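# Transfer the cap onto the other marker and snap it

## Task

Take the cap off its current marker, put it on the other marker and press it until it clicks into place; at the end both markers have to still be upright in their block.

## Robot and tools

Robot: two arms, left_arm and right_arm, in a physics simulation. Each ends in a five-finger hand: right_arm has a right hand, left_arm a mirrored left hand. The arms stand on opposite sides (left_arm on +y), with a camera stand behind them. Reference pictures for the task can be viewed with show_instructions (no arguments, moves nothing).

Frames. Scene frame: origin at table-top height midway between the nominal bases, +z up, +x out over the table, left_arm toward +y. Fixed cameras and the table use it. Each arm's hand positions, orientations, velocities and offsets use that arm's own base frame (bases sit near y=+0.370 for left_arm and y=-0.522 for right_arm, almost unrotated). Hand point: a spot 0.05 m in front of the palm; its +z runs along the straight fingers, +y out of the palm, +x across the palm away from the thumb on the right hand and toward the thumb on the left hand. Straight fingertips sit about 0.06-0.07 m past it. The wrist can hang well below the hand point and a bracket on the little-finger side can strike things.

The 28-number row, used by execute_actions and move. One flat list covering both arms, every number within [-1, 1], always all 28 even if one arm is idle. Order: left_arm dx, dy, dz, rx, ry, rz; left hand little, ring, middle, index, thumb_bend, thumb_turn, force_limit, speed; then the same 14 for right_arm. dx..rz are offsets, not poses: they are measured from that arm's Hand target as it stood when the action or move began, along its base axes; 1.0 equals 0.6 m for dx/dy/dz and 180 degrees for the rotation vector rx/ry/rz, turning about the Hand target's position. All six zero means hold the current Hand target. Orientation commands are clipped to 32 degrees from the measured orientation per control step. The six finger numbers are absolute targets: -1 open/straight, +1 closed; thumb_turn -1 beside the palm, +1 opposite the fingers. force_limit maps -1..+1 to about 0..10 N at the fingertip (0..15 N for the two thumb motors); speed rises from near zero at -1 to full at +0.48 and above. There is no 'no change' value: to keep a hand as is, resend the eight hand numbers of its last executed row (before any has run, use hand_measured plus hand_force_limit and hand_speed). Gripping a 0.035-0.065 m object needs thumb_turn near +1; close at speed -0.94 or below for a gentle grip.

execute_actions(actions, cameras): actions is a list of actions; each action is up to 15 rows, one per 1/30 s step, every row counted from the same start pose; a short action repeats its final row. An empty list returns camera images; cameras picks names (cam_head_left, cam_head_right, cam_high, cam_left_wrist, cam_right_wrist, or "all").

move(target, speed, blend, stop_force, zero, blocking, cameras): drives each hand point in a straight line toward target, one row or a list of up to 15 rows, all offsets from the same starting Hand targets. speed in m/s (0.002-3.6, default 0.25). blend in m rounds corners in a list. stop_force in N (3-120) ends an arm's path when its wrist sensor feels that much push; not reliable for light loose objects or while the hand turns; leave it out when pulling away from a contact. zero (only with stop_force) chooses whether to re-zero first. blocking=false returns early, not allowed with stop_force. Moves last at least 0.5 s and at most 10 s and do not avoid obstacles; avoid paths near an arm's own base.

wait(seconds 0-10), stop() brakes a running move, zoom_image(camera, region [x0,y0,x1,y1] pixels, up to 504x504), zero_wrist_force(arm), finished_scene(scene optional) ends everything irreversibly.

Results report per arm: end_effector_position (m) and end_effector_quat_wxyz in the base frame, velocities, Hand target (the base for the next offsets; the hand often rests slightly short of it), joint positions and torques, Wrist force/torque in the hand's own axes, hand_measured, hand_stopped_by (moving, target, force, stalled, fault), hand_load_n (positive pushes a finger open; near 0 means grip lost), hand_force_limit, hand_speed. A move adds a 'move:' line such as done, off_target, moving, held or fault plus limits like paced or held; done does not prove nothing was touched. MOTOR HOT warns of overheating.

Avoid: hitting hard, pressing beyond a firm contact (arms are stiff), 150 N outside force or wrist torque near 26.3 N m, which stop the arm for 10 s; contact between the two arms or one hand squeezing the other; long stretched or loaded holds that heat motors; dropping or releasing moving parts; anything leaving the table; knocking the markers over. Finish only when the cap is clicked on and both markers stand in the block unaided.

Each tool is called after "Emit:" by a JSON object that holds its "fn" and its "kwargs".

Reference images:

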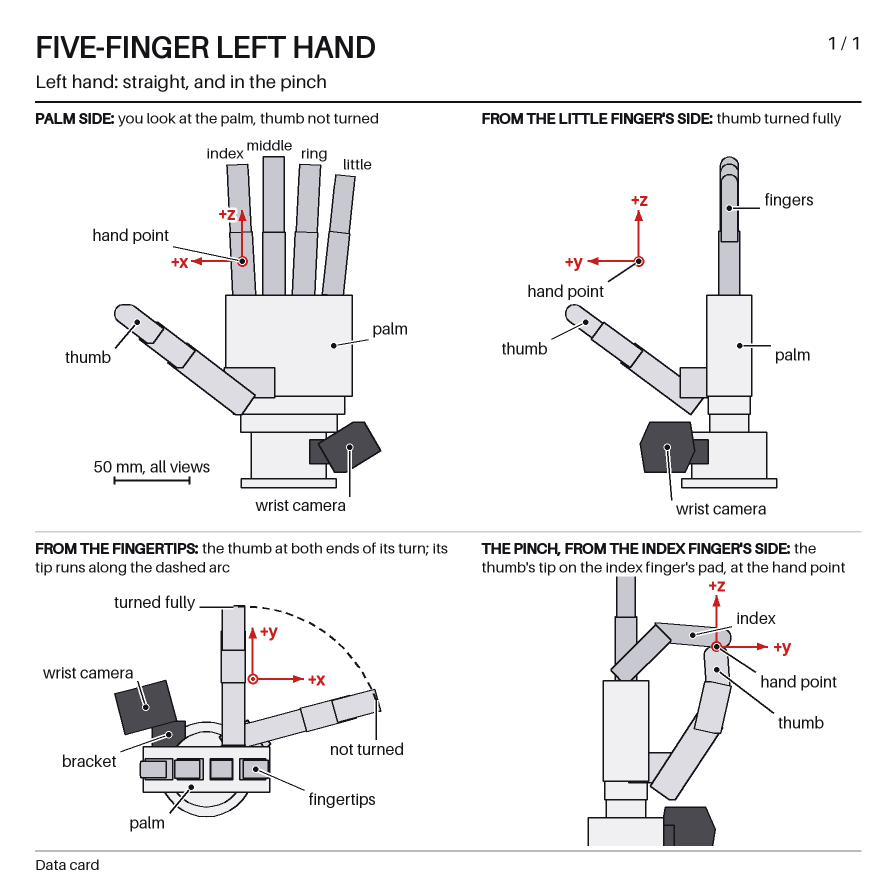

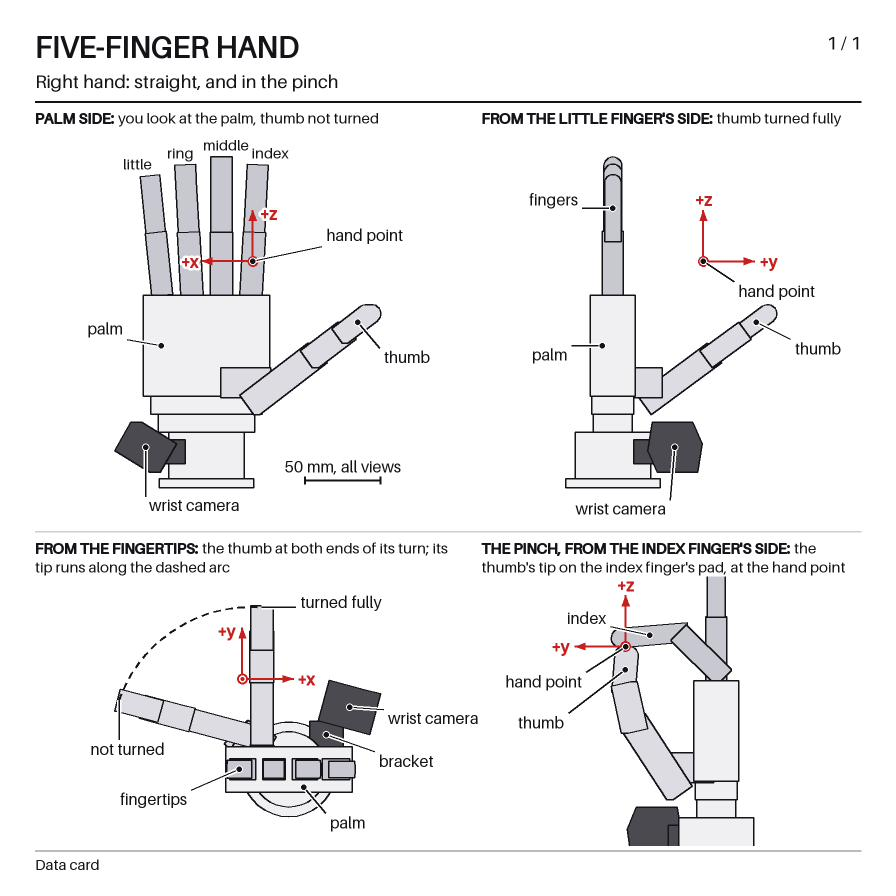

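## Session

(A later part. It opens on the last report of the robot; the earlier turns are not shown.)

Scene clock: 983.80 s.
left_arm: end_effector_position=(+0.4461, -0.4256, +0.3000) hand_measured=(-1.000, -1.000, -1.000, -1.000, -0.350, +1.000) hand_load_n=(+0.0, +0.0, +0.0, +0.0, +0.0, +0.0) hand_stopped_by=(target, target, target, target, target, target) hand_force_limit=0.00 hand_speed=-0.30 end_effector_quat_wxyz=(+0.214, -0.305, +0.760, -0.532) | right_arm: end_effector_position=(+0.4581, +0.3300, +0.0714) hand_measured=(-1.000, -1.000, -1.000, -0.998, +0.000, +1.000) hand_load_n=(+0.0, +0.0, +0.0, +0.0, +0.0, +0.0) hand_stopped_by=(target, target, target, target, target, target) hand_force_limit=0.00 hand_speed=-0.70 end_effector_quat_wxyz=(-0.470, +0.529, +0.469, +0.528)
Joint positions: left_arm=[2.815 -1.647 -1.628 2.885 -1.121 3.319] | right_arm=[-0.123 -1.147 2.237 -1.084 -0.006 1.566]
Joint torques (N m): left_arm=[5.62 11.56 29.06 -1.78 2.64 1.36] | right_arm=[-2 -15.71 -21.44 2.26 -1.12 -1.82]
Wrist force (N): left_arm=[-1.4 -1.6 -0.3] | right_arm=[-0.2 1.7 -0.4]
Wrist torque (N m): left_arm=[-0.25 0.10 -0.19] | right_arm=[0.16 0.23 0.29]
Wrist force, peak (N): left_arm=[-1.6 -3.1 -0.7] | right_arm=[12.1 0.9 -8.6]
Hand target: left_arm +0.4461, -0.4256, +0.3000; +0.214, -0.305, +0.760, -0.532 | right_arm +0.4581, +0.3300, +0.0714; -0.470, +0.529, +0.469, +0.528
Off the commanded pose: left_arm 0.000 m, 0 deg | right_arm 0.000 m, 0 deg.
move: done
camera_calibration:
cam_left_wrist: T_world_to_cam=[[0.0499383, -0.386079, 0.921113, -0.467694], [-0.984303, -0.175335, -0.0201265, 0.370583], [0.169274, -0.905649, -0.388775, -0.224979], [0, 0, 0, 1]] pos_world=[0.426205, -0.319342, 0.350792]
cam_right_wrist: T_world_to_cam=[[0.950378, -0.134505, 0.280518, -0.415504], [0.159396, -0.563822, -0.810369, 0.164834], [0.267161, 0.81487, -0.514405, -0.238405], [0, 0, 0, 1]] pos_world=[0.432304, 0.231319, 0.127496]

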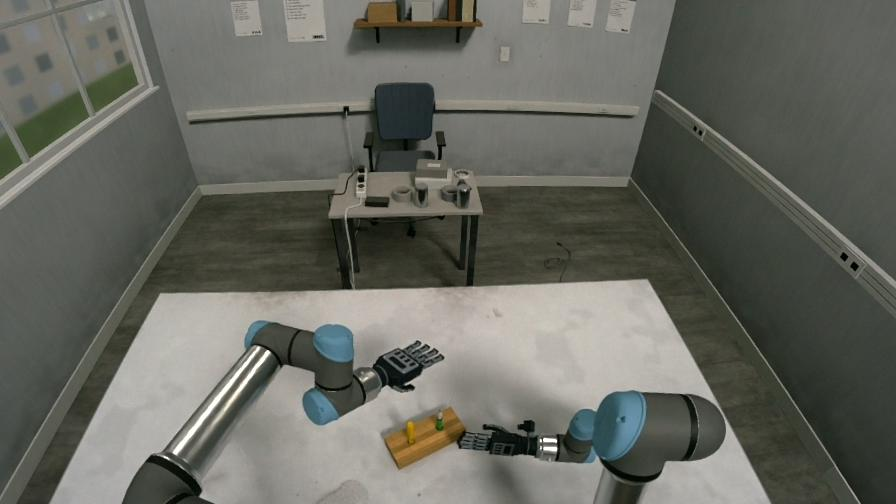

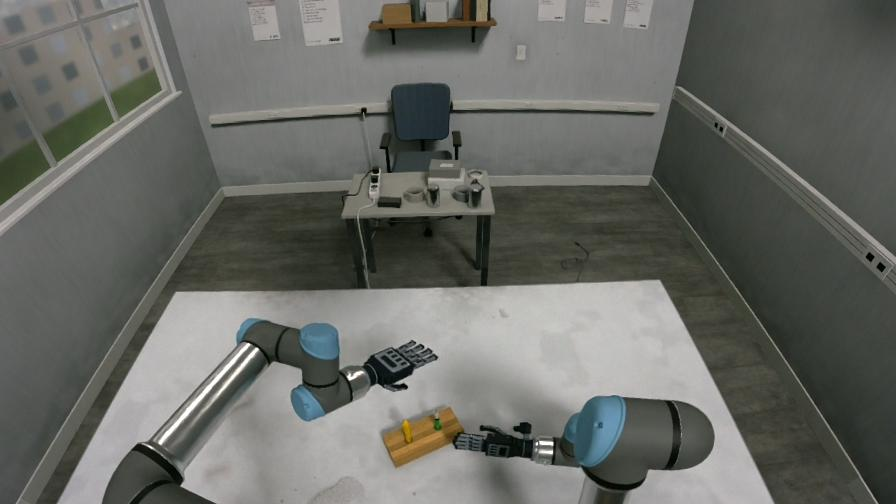

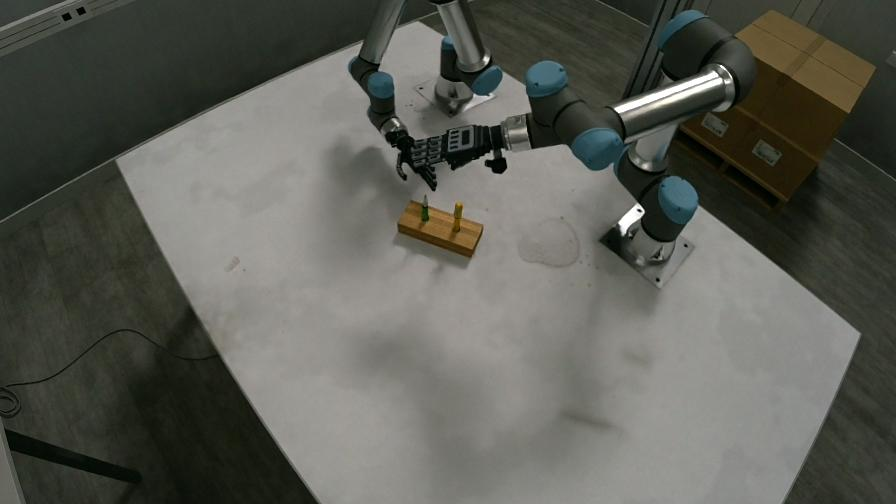

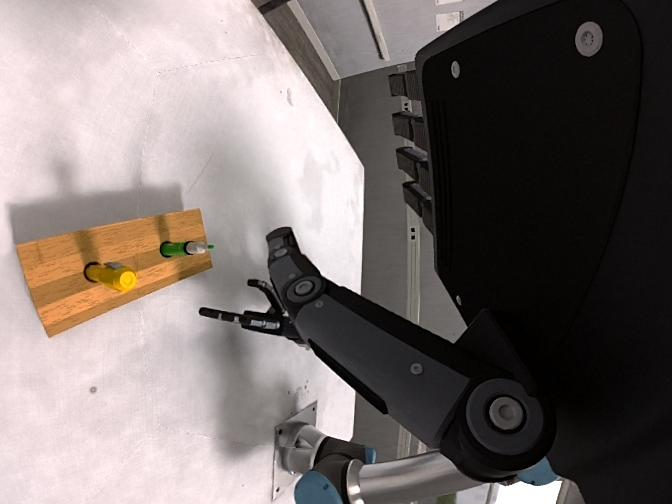

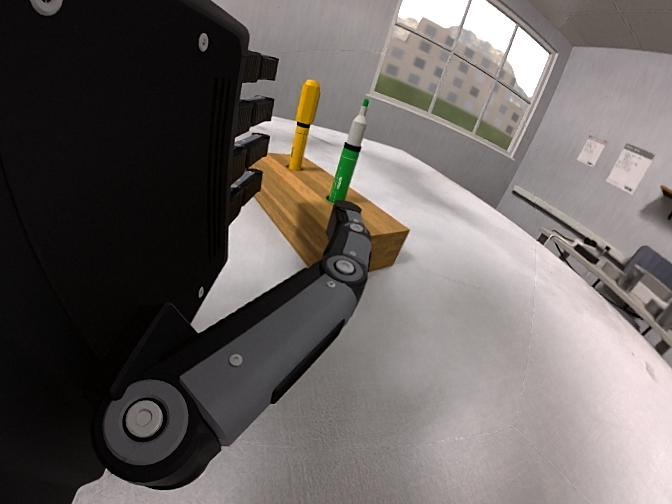

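Emit:
{"fn": "move", "kwargs": {"target": [-0.0373,-0.0455,-0.15,-0.0803,-0.0768,0,-1,-1,-1,-1,-1,-1,0,0,0,0,0,0,0,0,-1,-1,-1,-1,0.0,1,0.0,-0.7], "speed": 0.2, "cameras": ["cam_head_left", "cam_high", "cam_right_wrist", "cam_left_wrist"]}}

Emit:
{"fn": "zoom_image", "kwargs": {"camera": "cam_right_wrist", "region": [230, 20, 430, 220]}}

Emit:
{"fn": "zoom_image", "kwargs": {"camera": "cam_head_left", "region": [370, 370, 490, 480]}}

Scene clock: 1029.70 s.
left_arm: end_effector_position=(+0.4237, -0.4529, +0.2100) hand_measured=(-1.000, -1.000, -1.000, -1.000, -1.000, -1.000) hand_load_n=(+0.0, +0.0, +0.0, +0.0, +0.0, -0.5) hand_stopped_by=(target, target, target, target, target, target) hand_force_limit=0.00 hand_speed=0.00 end_effector_quat_wxyz=(+0.263, -0.263, +0.656, -0.656) | right_arm: end_effector_position=(+0.4581, +0.3300, +0.0714) hand_measured=(-1.000, -1.000, -1.000, -0.998, +0.000, +1.000) hand_load_n=(+0.0, +0.0, +0.0, +0.0, +0.0, +0.0) hand_stopped_by=(target, target, target, target, target, target) hand_force_limit=0.00 hand_speed=-0.70 end_effector_quat_wxyz=(-0.470, +0.529, +0.469, +0.528)
Joint positions: left_arm=[2.766 -1.616 -2.112 3.728 -1.138 3.142] | right_arm=[-0.123 -1.147 2.237 -1.083 -0.006 1.565]
Joint torques (N m): left_arm=[7.55 30.62 10.32 3.71 2.47 0.41] | right_arm=[-6.97 -14.97 -20.98 2.08 -1.19 -1.98]
Wrist force (N): left_arm=[-1.6 -1.7 0.2] | right_arm=[-0.3 1.3 -0.3]
Wrist torque (N m): left_arm=[-0.25 0.11 -0.20] | right_arm=[0.09 0.23 0.27]
Wrist force, peak (N): left_arm=[-2.0 -2.9 -0.4] | right_arm=[-0.3 1.7 -0.3]
Hand target: left_arm +0.4237, -0.4529, +0.2100; +0.263, -0.263, +0.656, -0.656 | right_arm +0.4581, +0.3300, +0.0714; -0.470, +0.529, +0.469, +0.528
Off the commanded pose: left_arm 0.000 m, 0 deg | right_arm 0.000 m, 0 deg.
move: done
camera_calibration:
cam_left_wrist: T_world_to_cam=[[-0.180805, -0.144787, 0.972803, -0.19801], [-0.9565, -0.204363, -0.208191, 0.356551], [0.228948, -0.968128, -0.101539, -0.39487], [0, 0, 0, 1]] pos_world=[0.395645, -0.338089, 0.226761]
cam_right_wrist: T_world_to_cam=[[0.950378, -0.134505, 0.280518, -0.415504], [0.159396, -0.563822, -0.810369, 0.164834], [0.267161, 0.81487, -0.514405, -0.238405], [0, 0, 0, 1]] pos_world=[0.432304, 0.231319, 0.127496]
Images, in order (width x height): cam_head_left 896x504, cam_high 896x504, cam_left_wrist 672x504, cam_right_wrist 672x504.

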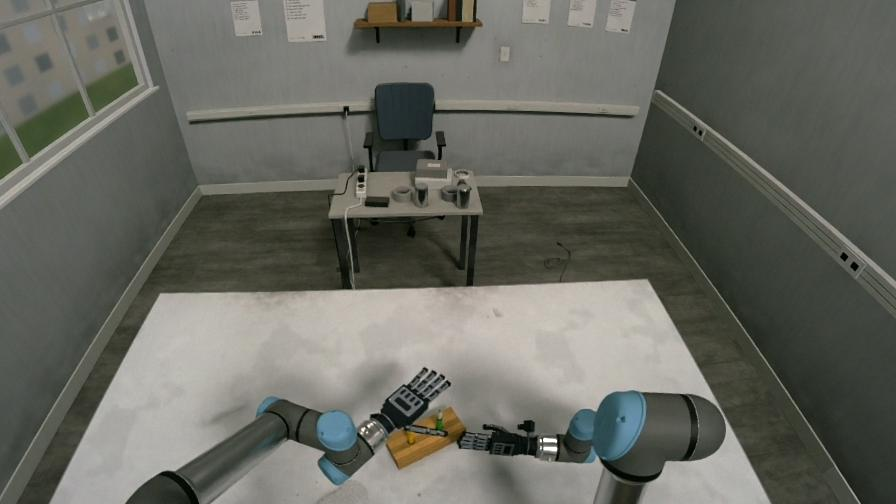

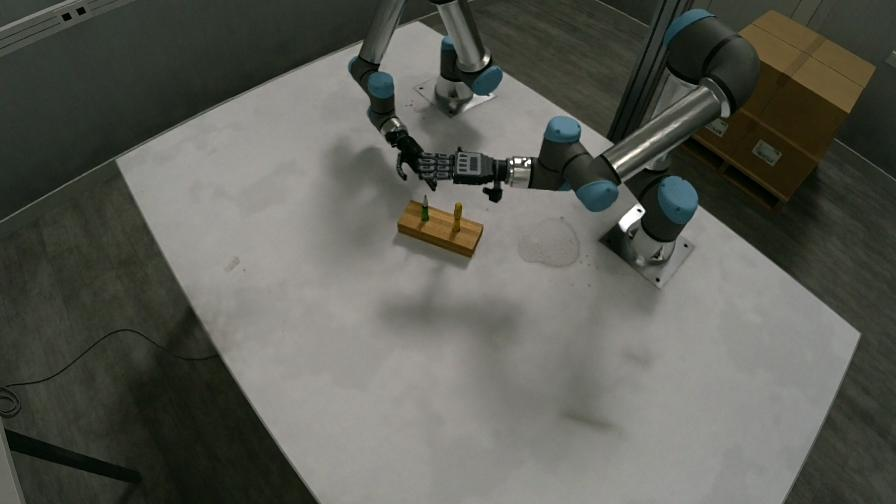

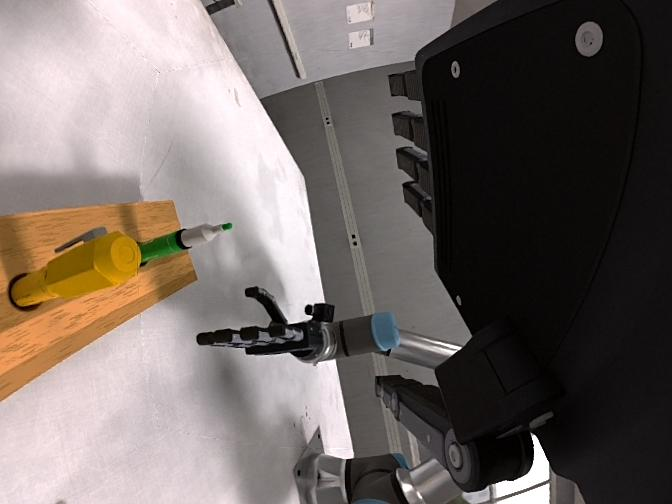

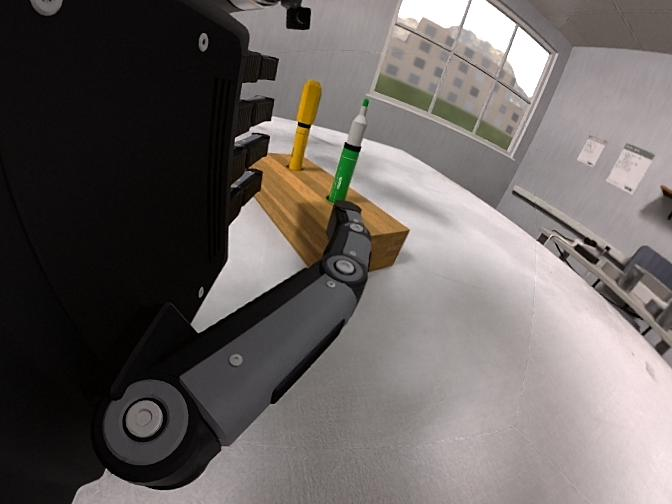

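Scaled by 2.520 from the camera's 672x504 image, which has a finer 960x720 frame.

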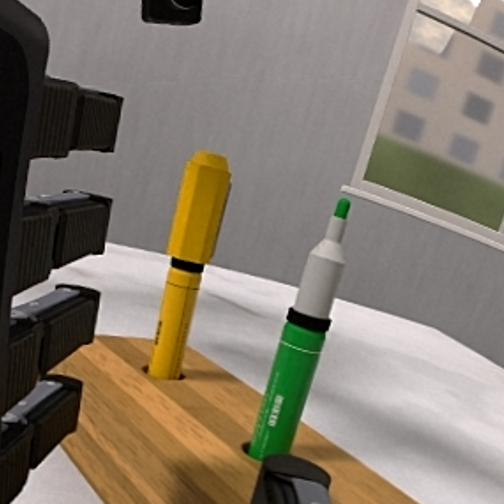

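Scaled by 4.200 from the camera's 896x504 image, which has a finer 1280x720 frame.

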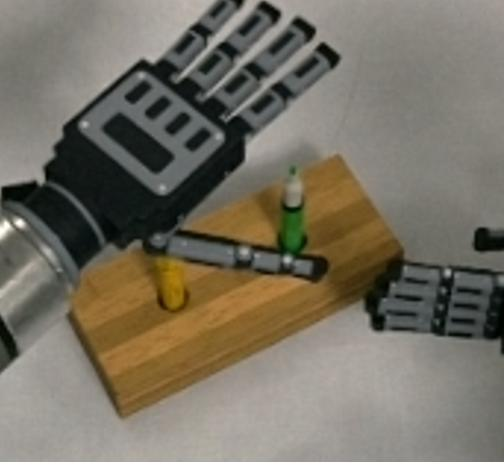

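Emit:
{"fn": "move", "kwargs": {"target": [0,0,-0.16,0,0,0,-1,-1,-1,-1,-1,-1,0,0,0,0,0,0,0,0,-1,-1,-1,-1,0.0,1,0.0,-0.7], "speed": 0.12, "stop_force": 8, "cameras": ["cam_right_wrist", "cam_left_wrist", "cam_high"]}}

Emit:
{"fn": "zoom_image", "kwargs": {"camera": "cam_right_wrist", "region": [230, 20, 430, 220]}}

Scene clock: 1036.73 s.
left_arm: end_effector_position=(+0.4237, -0.4529, +0.1140) hand_measured=(-1.000, -1.000, -1.000, -1.000, -1.000, -1.000) hand_load_n=(+0.0, +0.0, +0.0, +0.0, +0.0, +0.0) hand_stopped_by=(target, target, target, target, target, target) hand_force_limit=0.00 hand_speed=0.00 end_effector_quat_wxyz=(+0.263, -0.263, +0.656, -0.656) | right_arm: end_effector_position=(+0.4581, +0.3300, +0.0714) hand_measured=(-1.000, -1.000, -1.000, -0.998, +0.000, +1.000) hand_load_n=(+0.0, +0.0, +0.0, +0.0, +0.0, +0.5) hand_stopped_by=(target, target, target, target, target, target) hand_force_limit=0.00 hand_speed=-0.70 end_effector_quat_wxyz=(-0.470, +0.529, +0.469, +0.528)
Joint positions: left_arm=[2.766 -1.799 -2.223 4.023 -1.138 3.142] | right_arm=[-0.123 -1.146 2.237 -1.082 -0.006 1.564]
Joint torques (N m): left_arm=[-6.59 20.54 22.01 3.59 -1.9 -1.5] | right_arm=[-6.91 -15.38 -21.06 1.98 -1.26 -2.05]
Wrist force (N): left_arm=[-1.6 -2.1 -0.1] | right_arm=[-0.5 1.6 -0.4]
Wrist torque (N m): left_arm=[-0.29 0.09 -0.20] | right_arm=[0.14 0.27 0.27]
Wrist force, peak (N): left_arm=[-1.7 -3.2 0.1] | right_arm=[-0.4 1.7 -0.2]
Hand target: left_arm +0.4237, -0.4529, +0.1140; +0.263, -0.263, +0.656, -0.656 | right_arm +0.4581, +0.3300, +0.0714; -0.470, +0.529, +0.469, +0.528
Off the commanded pose: left_arm 0.000 m, 0 deg | right_arm 0.000 m, 0 deg.
move: done
camera_calibration:
cam_left_wrist: T_world_to_cam=[[-0.180938, -0.144716, 0.972789, -0.104542], [-0.956475, -0.204366, -0.208305, 0.336569], [0.22895, -0.968138, -0.101439, -0.404635], [0, 0, 0, 1]] pos_world=[0.395645, -0.338089, 0.13076]
cam_right_wrist: T_world_to_cam=[[0.950378, -0.134505, 0.280518, -0.415504], [0.159396, -0.563822, -0.810369, 0.164834], [0.267161, 0.81487, -0.514405, -0.238405], [0, 0, 0, 1]] pos_world=[0.432304, 0.231319, 0.127496]
Images, in order (width x height): cam_high 896x504, cam_left_wrist 672x504, cam_right_wrist 672x504.

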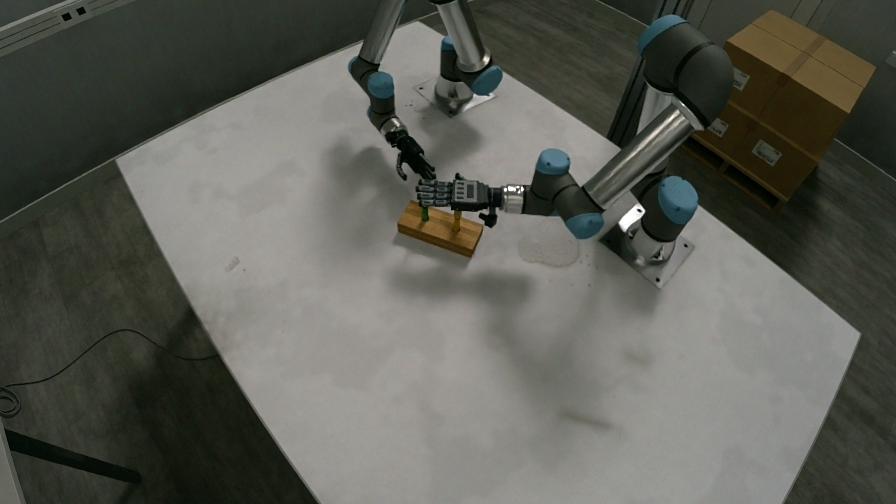

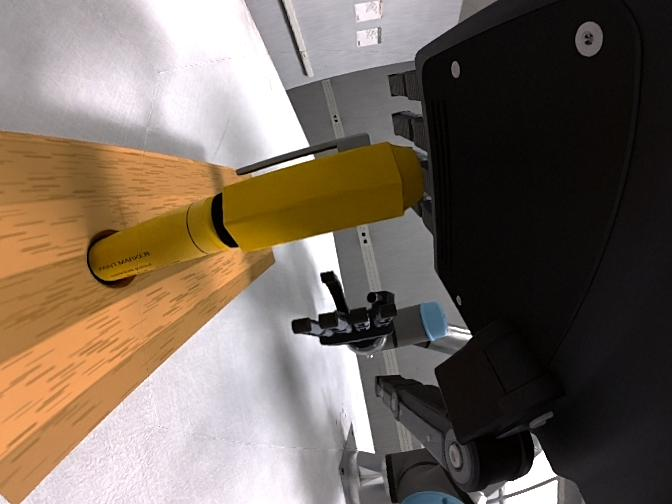

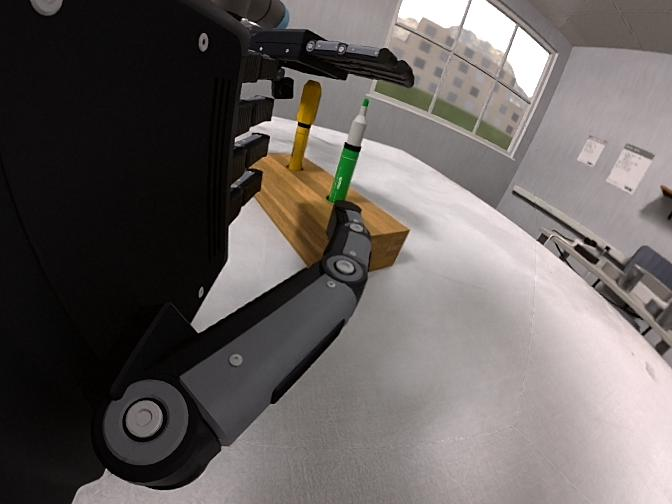

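Scaled by 2.520 from the camera's 672x504 image, which has a finer 960x720 frame.

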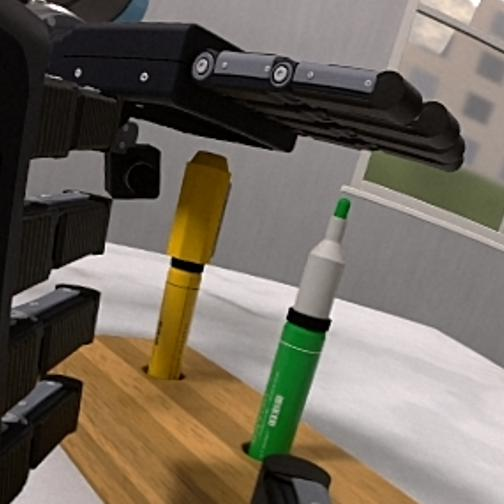

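Emit:
{"fn": "zoom_image", "kwargs": {"camera": "cam_left_wrist", "region": [180, 170, 280, 270]}}

Emit:
{"fn": "move", "kwargs": {"target": [0,0,-0.035,0,0,0,-1,-1,-1,-1,-1,-1,0,0,0,0,0,0,0,0,-1,-1,-1,-1,0.0,1,0.0,-0.7], "speed": 0.012, "stop_force": 22, "cameras": ["cam_right_wrist", "cam_left_wrist", "cam_high"]}}

Emit:
{"fn": "zoom_image", "kwargs": {"camera": "cam_left_wrist", "region": [180, 170, 280, 270]}}

Emit:
{"fn": "zoom_image", "kwargs": {"camera": "cam_right_wrist", "region": [230, 20, 430, 220]}}

Scaled by 5.040 from the camera's 672x504 image, which has a finer 960x720 frame.

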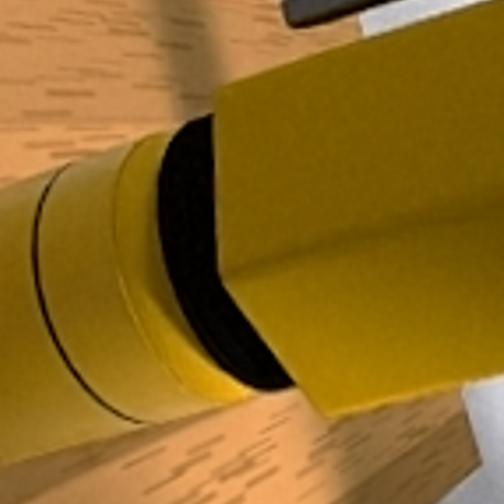

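Scene clock: 1042.17 s.
left_arm: end_effector_position=(+0.4238, -0.4529, +0.1031) hand_measured=(-1.000, -1.000, -1.000, -1.000, -1.000, -1.000) hand_load_n=(+0.0, +0.0, +0.0, +0.0, +0.0, +0.0) hand_stopped_by=(target, target, target, target, target, target) hand_force_limit=0.00 hand_speed=0.00 end_effector_quat_wxyz=(+0.264, -0.263, +0.656, -0.656) | right_arm: end_effector_position=(+0.4581, +0.3300, +0.0714) hand_measured=(-1.000, -1.000, -1.000, -0.998, +0.000, +1.000) hand_load_n=(+0.0, +0.0, +0.0, +0.0, +0.0, +0.0) hand_stopped_by=(target, target, target, target, target, target) hand_force_limit=0.00 hand_speed=-0.70 end_effector_quat_wxyz=(-0.470, +0.529, +0.469, +0.528)
Joint positions: left_arm=[2.766 -1.825 -2.232 4.058 -1.138 3.142] | right_arm=[-0.123 -1.146 2.237 -1.081 -0.006 1.563]
Joint torques (N m): left_arm=[-6.87 25.18 14.38 -3.44 -1.9 -0.63] | right_arm=[-6.7 -15.42 -21.34 2.21 -1.17 -1.97]
Wrist force (N): left_arm=[-1.5 -24.1 -0.1] | right_arm=[-0.5 1.2 -0.3]
Wrist torque (N m): left_arm=[-1.64 0.11 0.65] | right_arm=[0.08 0.26 0.25]
Wrist force, peak (N): left_arm=[-1.5 -31.7 -0.3] | right_arm=[-0.4 1.7 -0.3]
Hand target: left_arm +0.4238, -0.4529, +0.1031; +0.264, -0.263, +0.656, -0.656 (not the last commanded pose) | right_arm +0.4581, +0.3300, +0.0714; -0.470, +0.529, +0.469, +0.528
Off the commanded pose: left_arm 0.010 m, 0 deg | right_arm 0.000 m, 0 deg.
move: contact (left_arm)
camera_calibration:
cam_left_wrist: T_world_to_cam=[[-0.181375, -0.144528, 0.972736, -0.0936768], [-0.956368, -0.204459, -0.208701, 0.334368], [0.229048, -0.968147, -0.101138, -0.405842], [0, 0, 0, 1]] pos_world=[0.395745, -0.338089, 0.11986]
cam_right_wrist: T_world_to_cam=[[0.950378, -0.134505, 0.280518, -0.415504], [0.159396, -0.563822, -0.810369, 0.164834], [0.267161, 0.81487, -0.514405, -0.238405], [0, 0, 0, 1]] pos_world=[0.432304, 0.231319, 0.127496]
Images, in order (width x height): cam_high 896x504, cam_left_wrist 672x504, cam_right_wrist 672x504.

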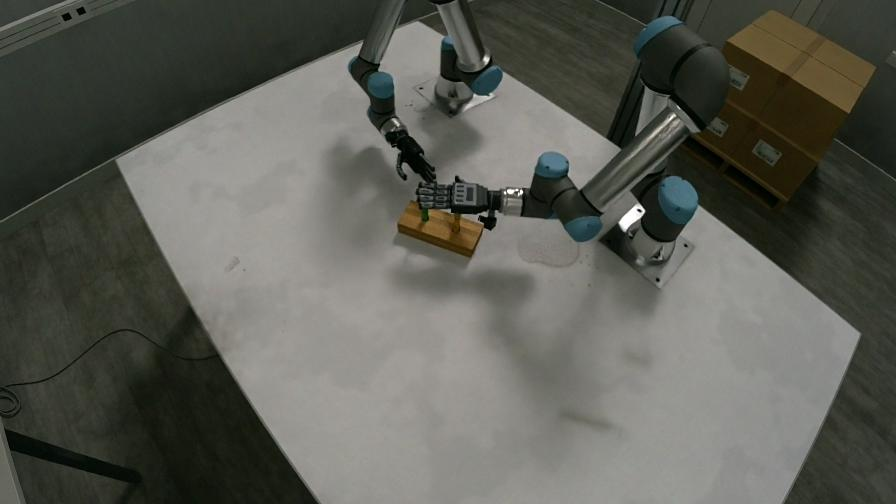

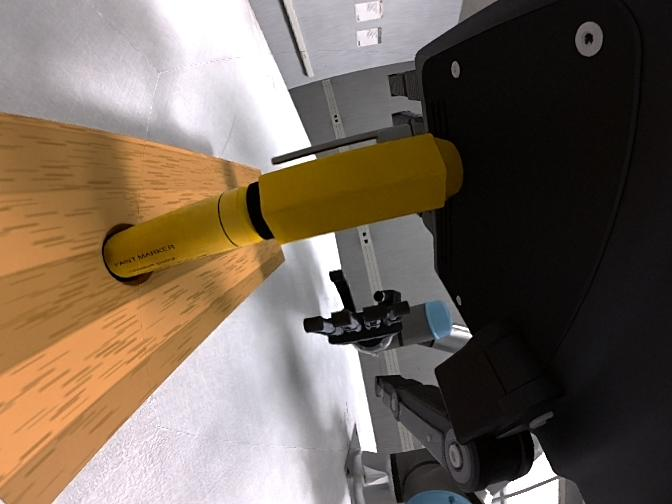

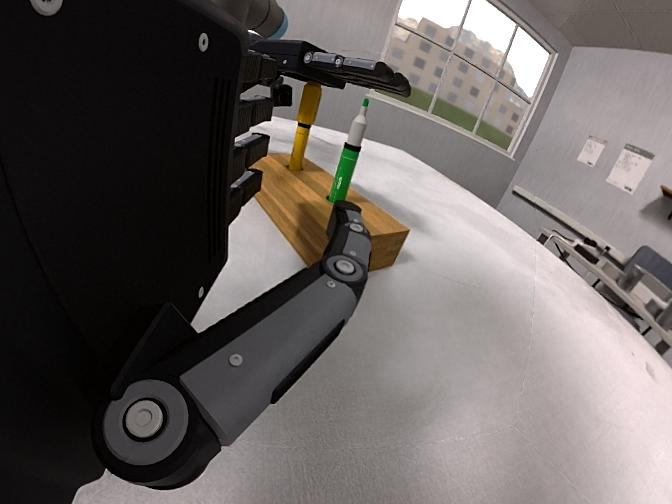

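Scaled by 5.040 from the camera's 672x504 image, which has a finer 960x720 frame.

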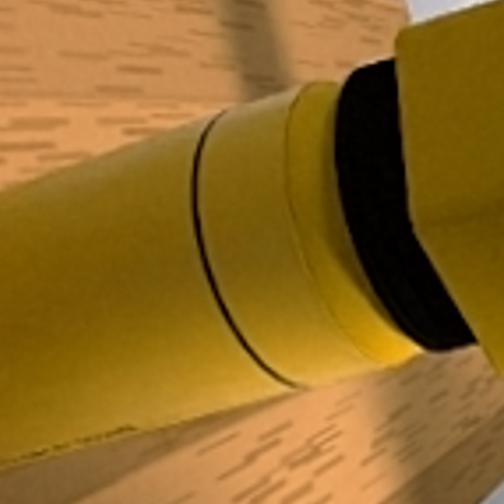

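Scaled by 2.520 from the camera's 672x504 image, which has a finer 960x720 frame.

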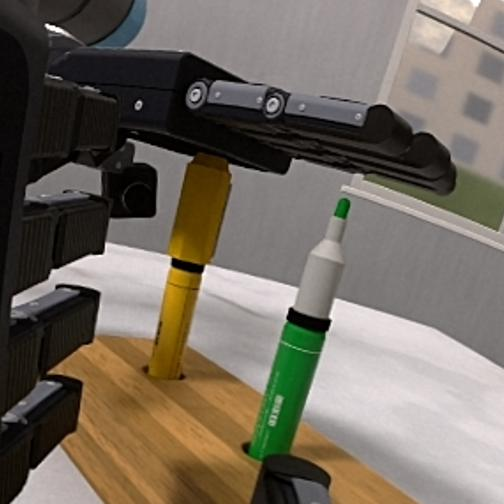

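Emit:
{"fn": "move", "kwargs": {"target": [0,0,0.2,0,0,0,-1,-1,-1,-1,-1,-1,0,0,0,0,0,0,0,0,-1,-1,-1,-1,0.0,1,0.0,-0.7], "speed": 0.12, "cameras": ["cam_right_wrist", "cam_head_left", "cam_high"]}}

Emit:
{"fn": "zoom_image", "kwargs": {"camera": "cam_right_wrist", "region": [230, 20, 430, 220]}}

Scene clock: 1047.23 s.
left_arm: end_effector_position=(+0.4238, -0.4529, +0.2231) hand_measured=(-1.000, -1.000, -1.000, -1.000, -1.000, -1.000) hand_load_n=(+0.0, +0.0, +0.0, +0.0, +0.0, +0.0) hand_stopped_by=(target, target, target, target, target, target) hand_force_limit=0.00 hand_speed=0.00 end_effector_quat_wxyz=(+0.264, -0.263, +0.656, -0.656) | right_arm: end_effector_position=(+0.4581, +0.3300, +0.0714) hand_measured=(-1.000, -1.000, -1.000, -0.998, +0.000, +1.000) hand_load_n=(+0.0, +0.0, +0.0, +0.0, +0.0, +0.0) hand_stopped_by=(target, target, target, target, target, target) hand_force_limit=0.00 hand_speed=-0.70 end_effector_quat_wxyz=(-0.470, +0.529, +0.469, +0.528)
Joint positions: left_arm=[2.766 -1.597 -2.093 3.691 -1.138 3.142] | right_arm=[-0.123 -1.146 2.236 -1.08 -0.006 1.562]
Joint torques (N m): left_arm=[6.01 10.82 16.06 0.93 2.43 0.76] | right_arm=[-6.79 -14.67 -21.93 2.11 -1.21 -2.02]
Wrist force (N): left_arm=[-1.7 -1.7 1.0] | right_arm=[-0.3 1.3 -0.4]
Wrist torque (N m): left_arm=[-0.29 0.15 -0.21] | right_arm=[0.09 0.25 0.26]
Wrist force, peak (N): left_arm=[-1.4 -24.4 0.0] | right_arm=[-0.6 1.6 -0.3]
Hand target: left_arm +0.4238, -0.4529, +0.2231; +0.264, -0.263, +0.656, -0.656 | right_arm +0.4581, +0.3300, +0.0714; -0.470, +0.529, +0.469, +0.528
Off the commanded pose: left_arm 0.000 m, 0 deg | right_arm 0.000 m, 0 deg.
move: done
camera_calibration:
cam_right_wrist: T_world_to_cam=[[0.950378, -0.134505, 0.280518, -0.415504], [0.159396, -0.563822, -0.810369, 0.164834], [0.267161, 0.81487, -0.514405, -0.238405], [0, 0, 0, 1]] pos_world=[0.432304, 0.231319, 0.127496]
Images, in order (width x height): cam_head_left 896x504, cam_high 896x504, cam_right_wrist 672x504.

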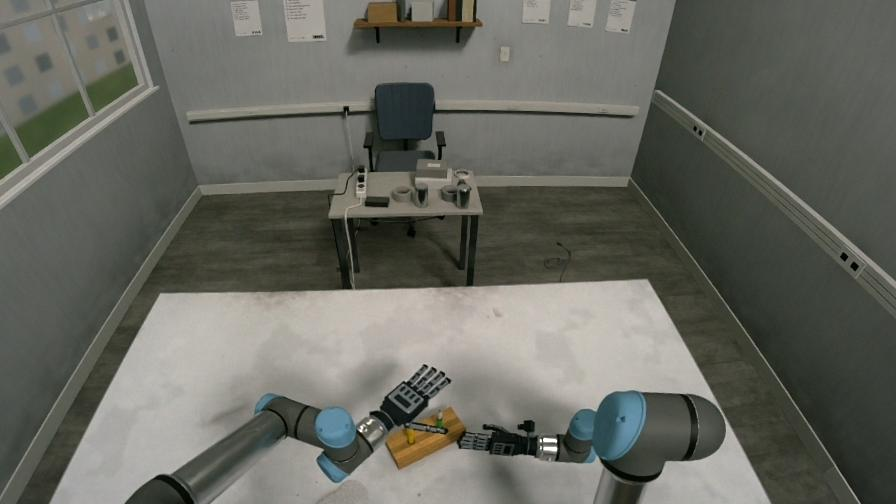

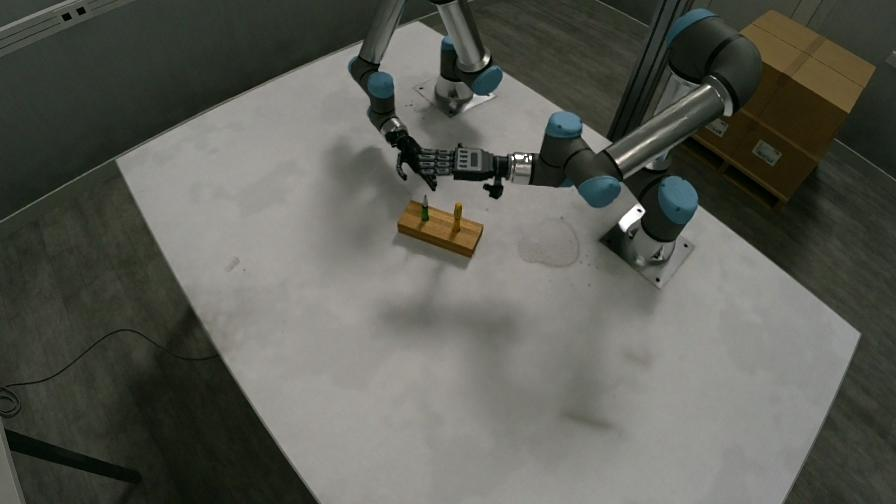

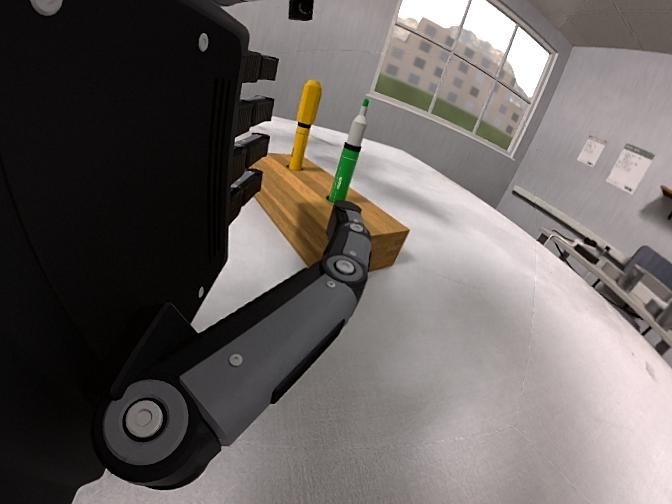

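Scaled by 2.520 from the camera's 672x504 image, which has a finer 960x720 frame.

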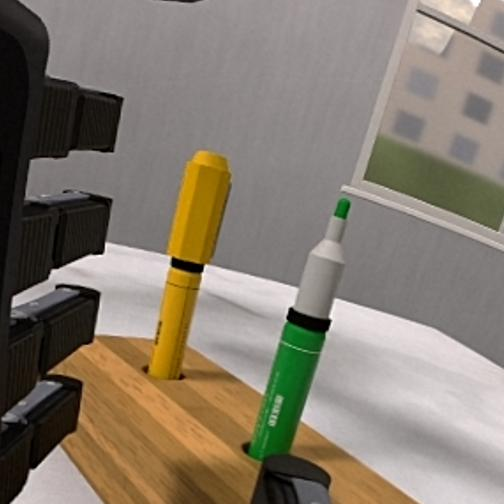

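The cap is seated on the yellow marker. Both markers stand in the block, and both hands are clear of it.

Emit:
{"fn": "finished_scene", "kwargs": {}}

The scene is finished: the task was done.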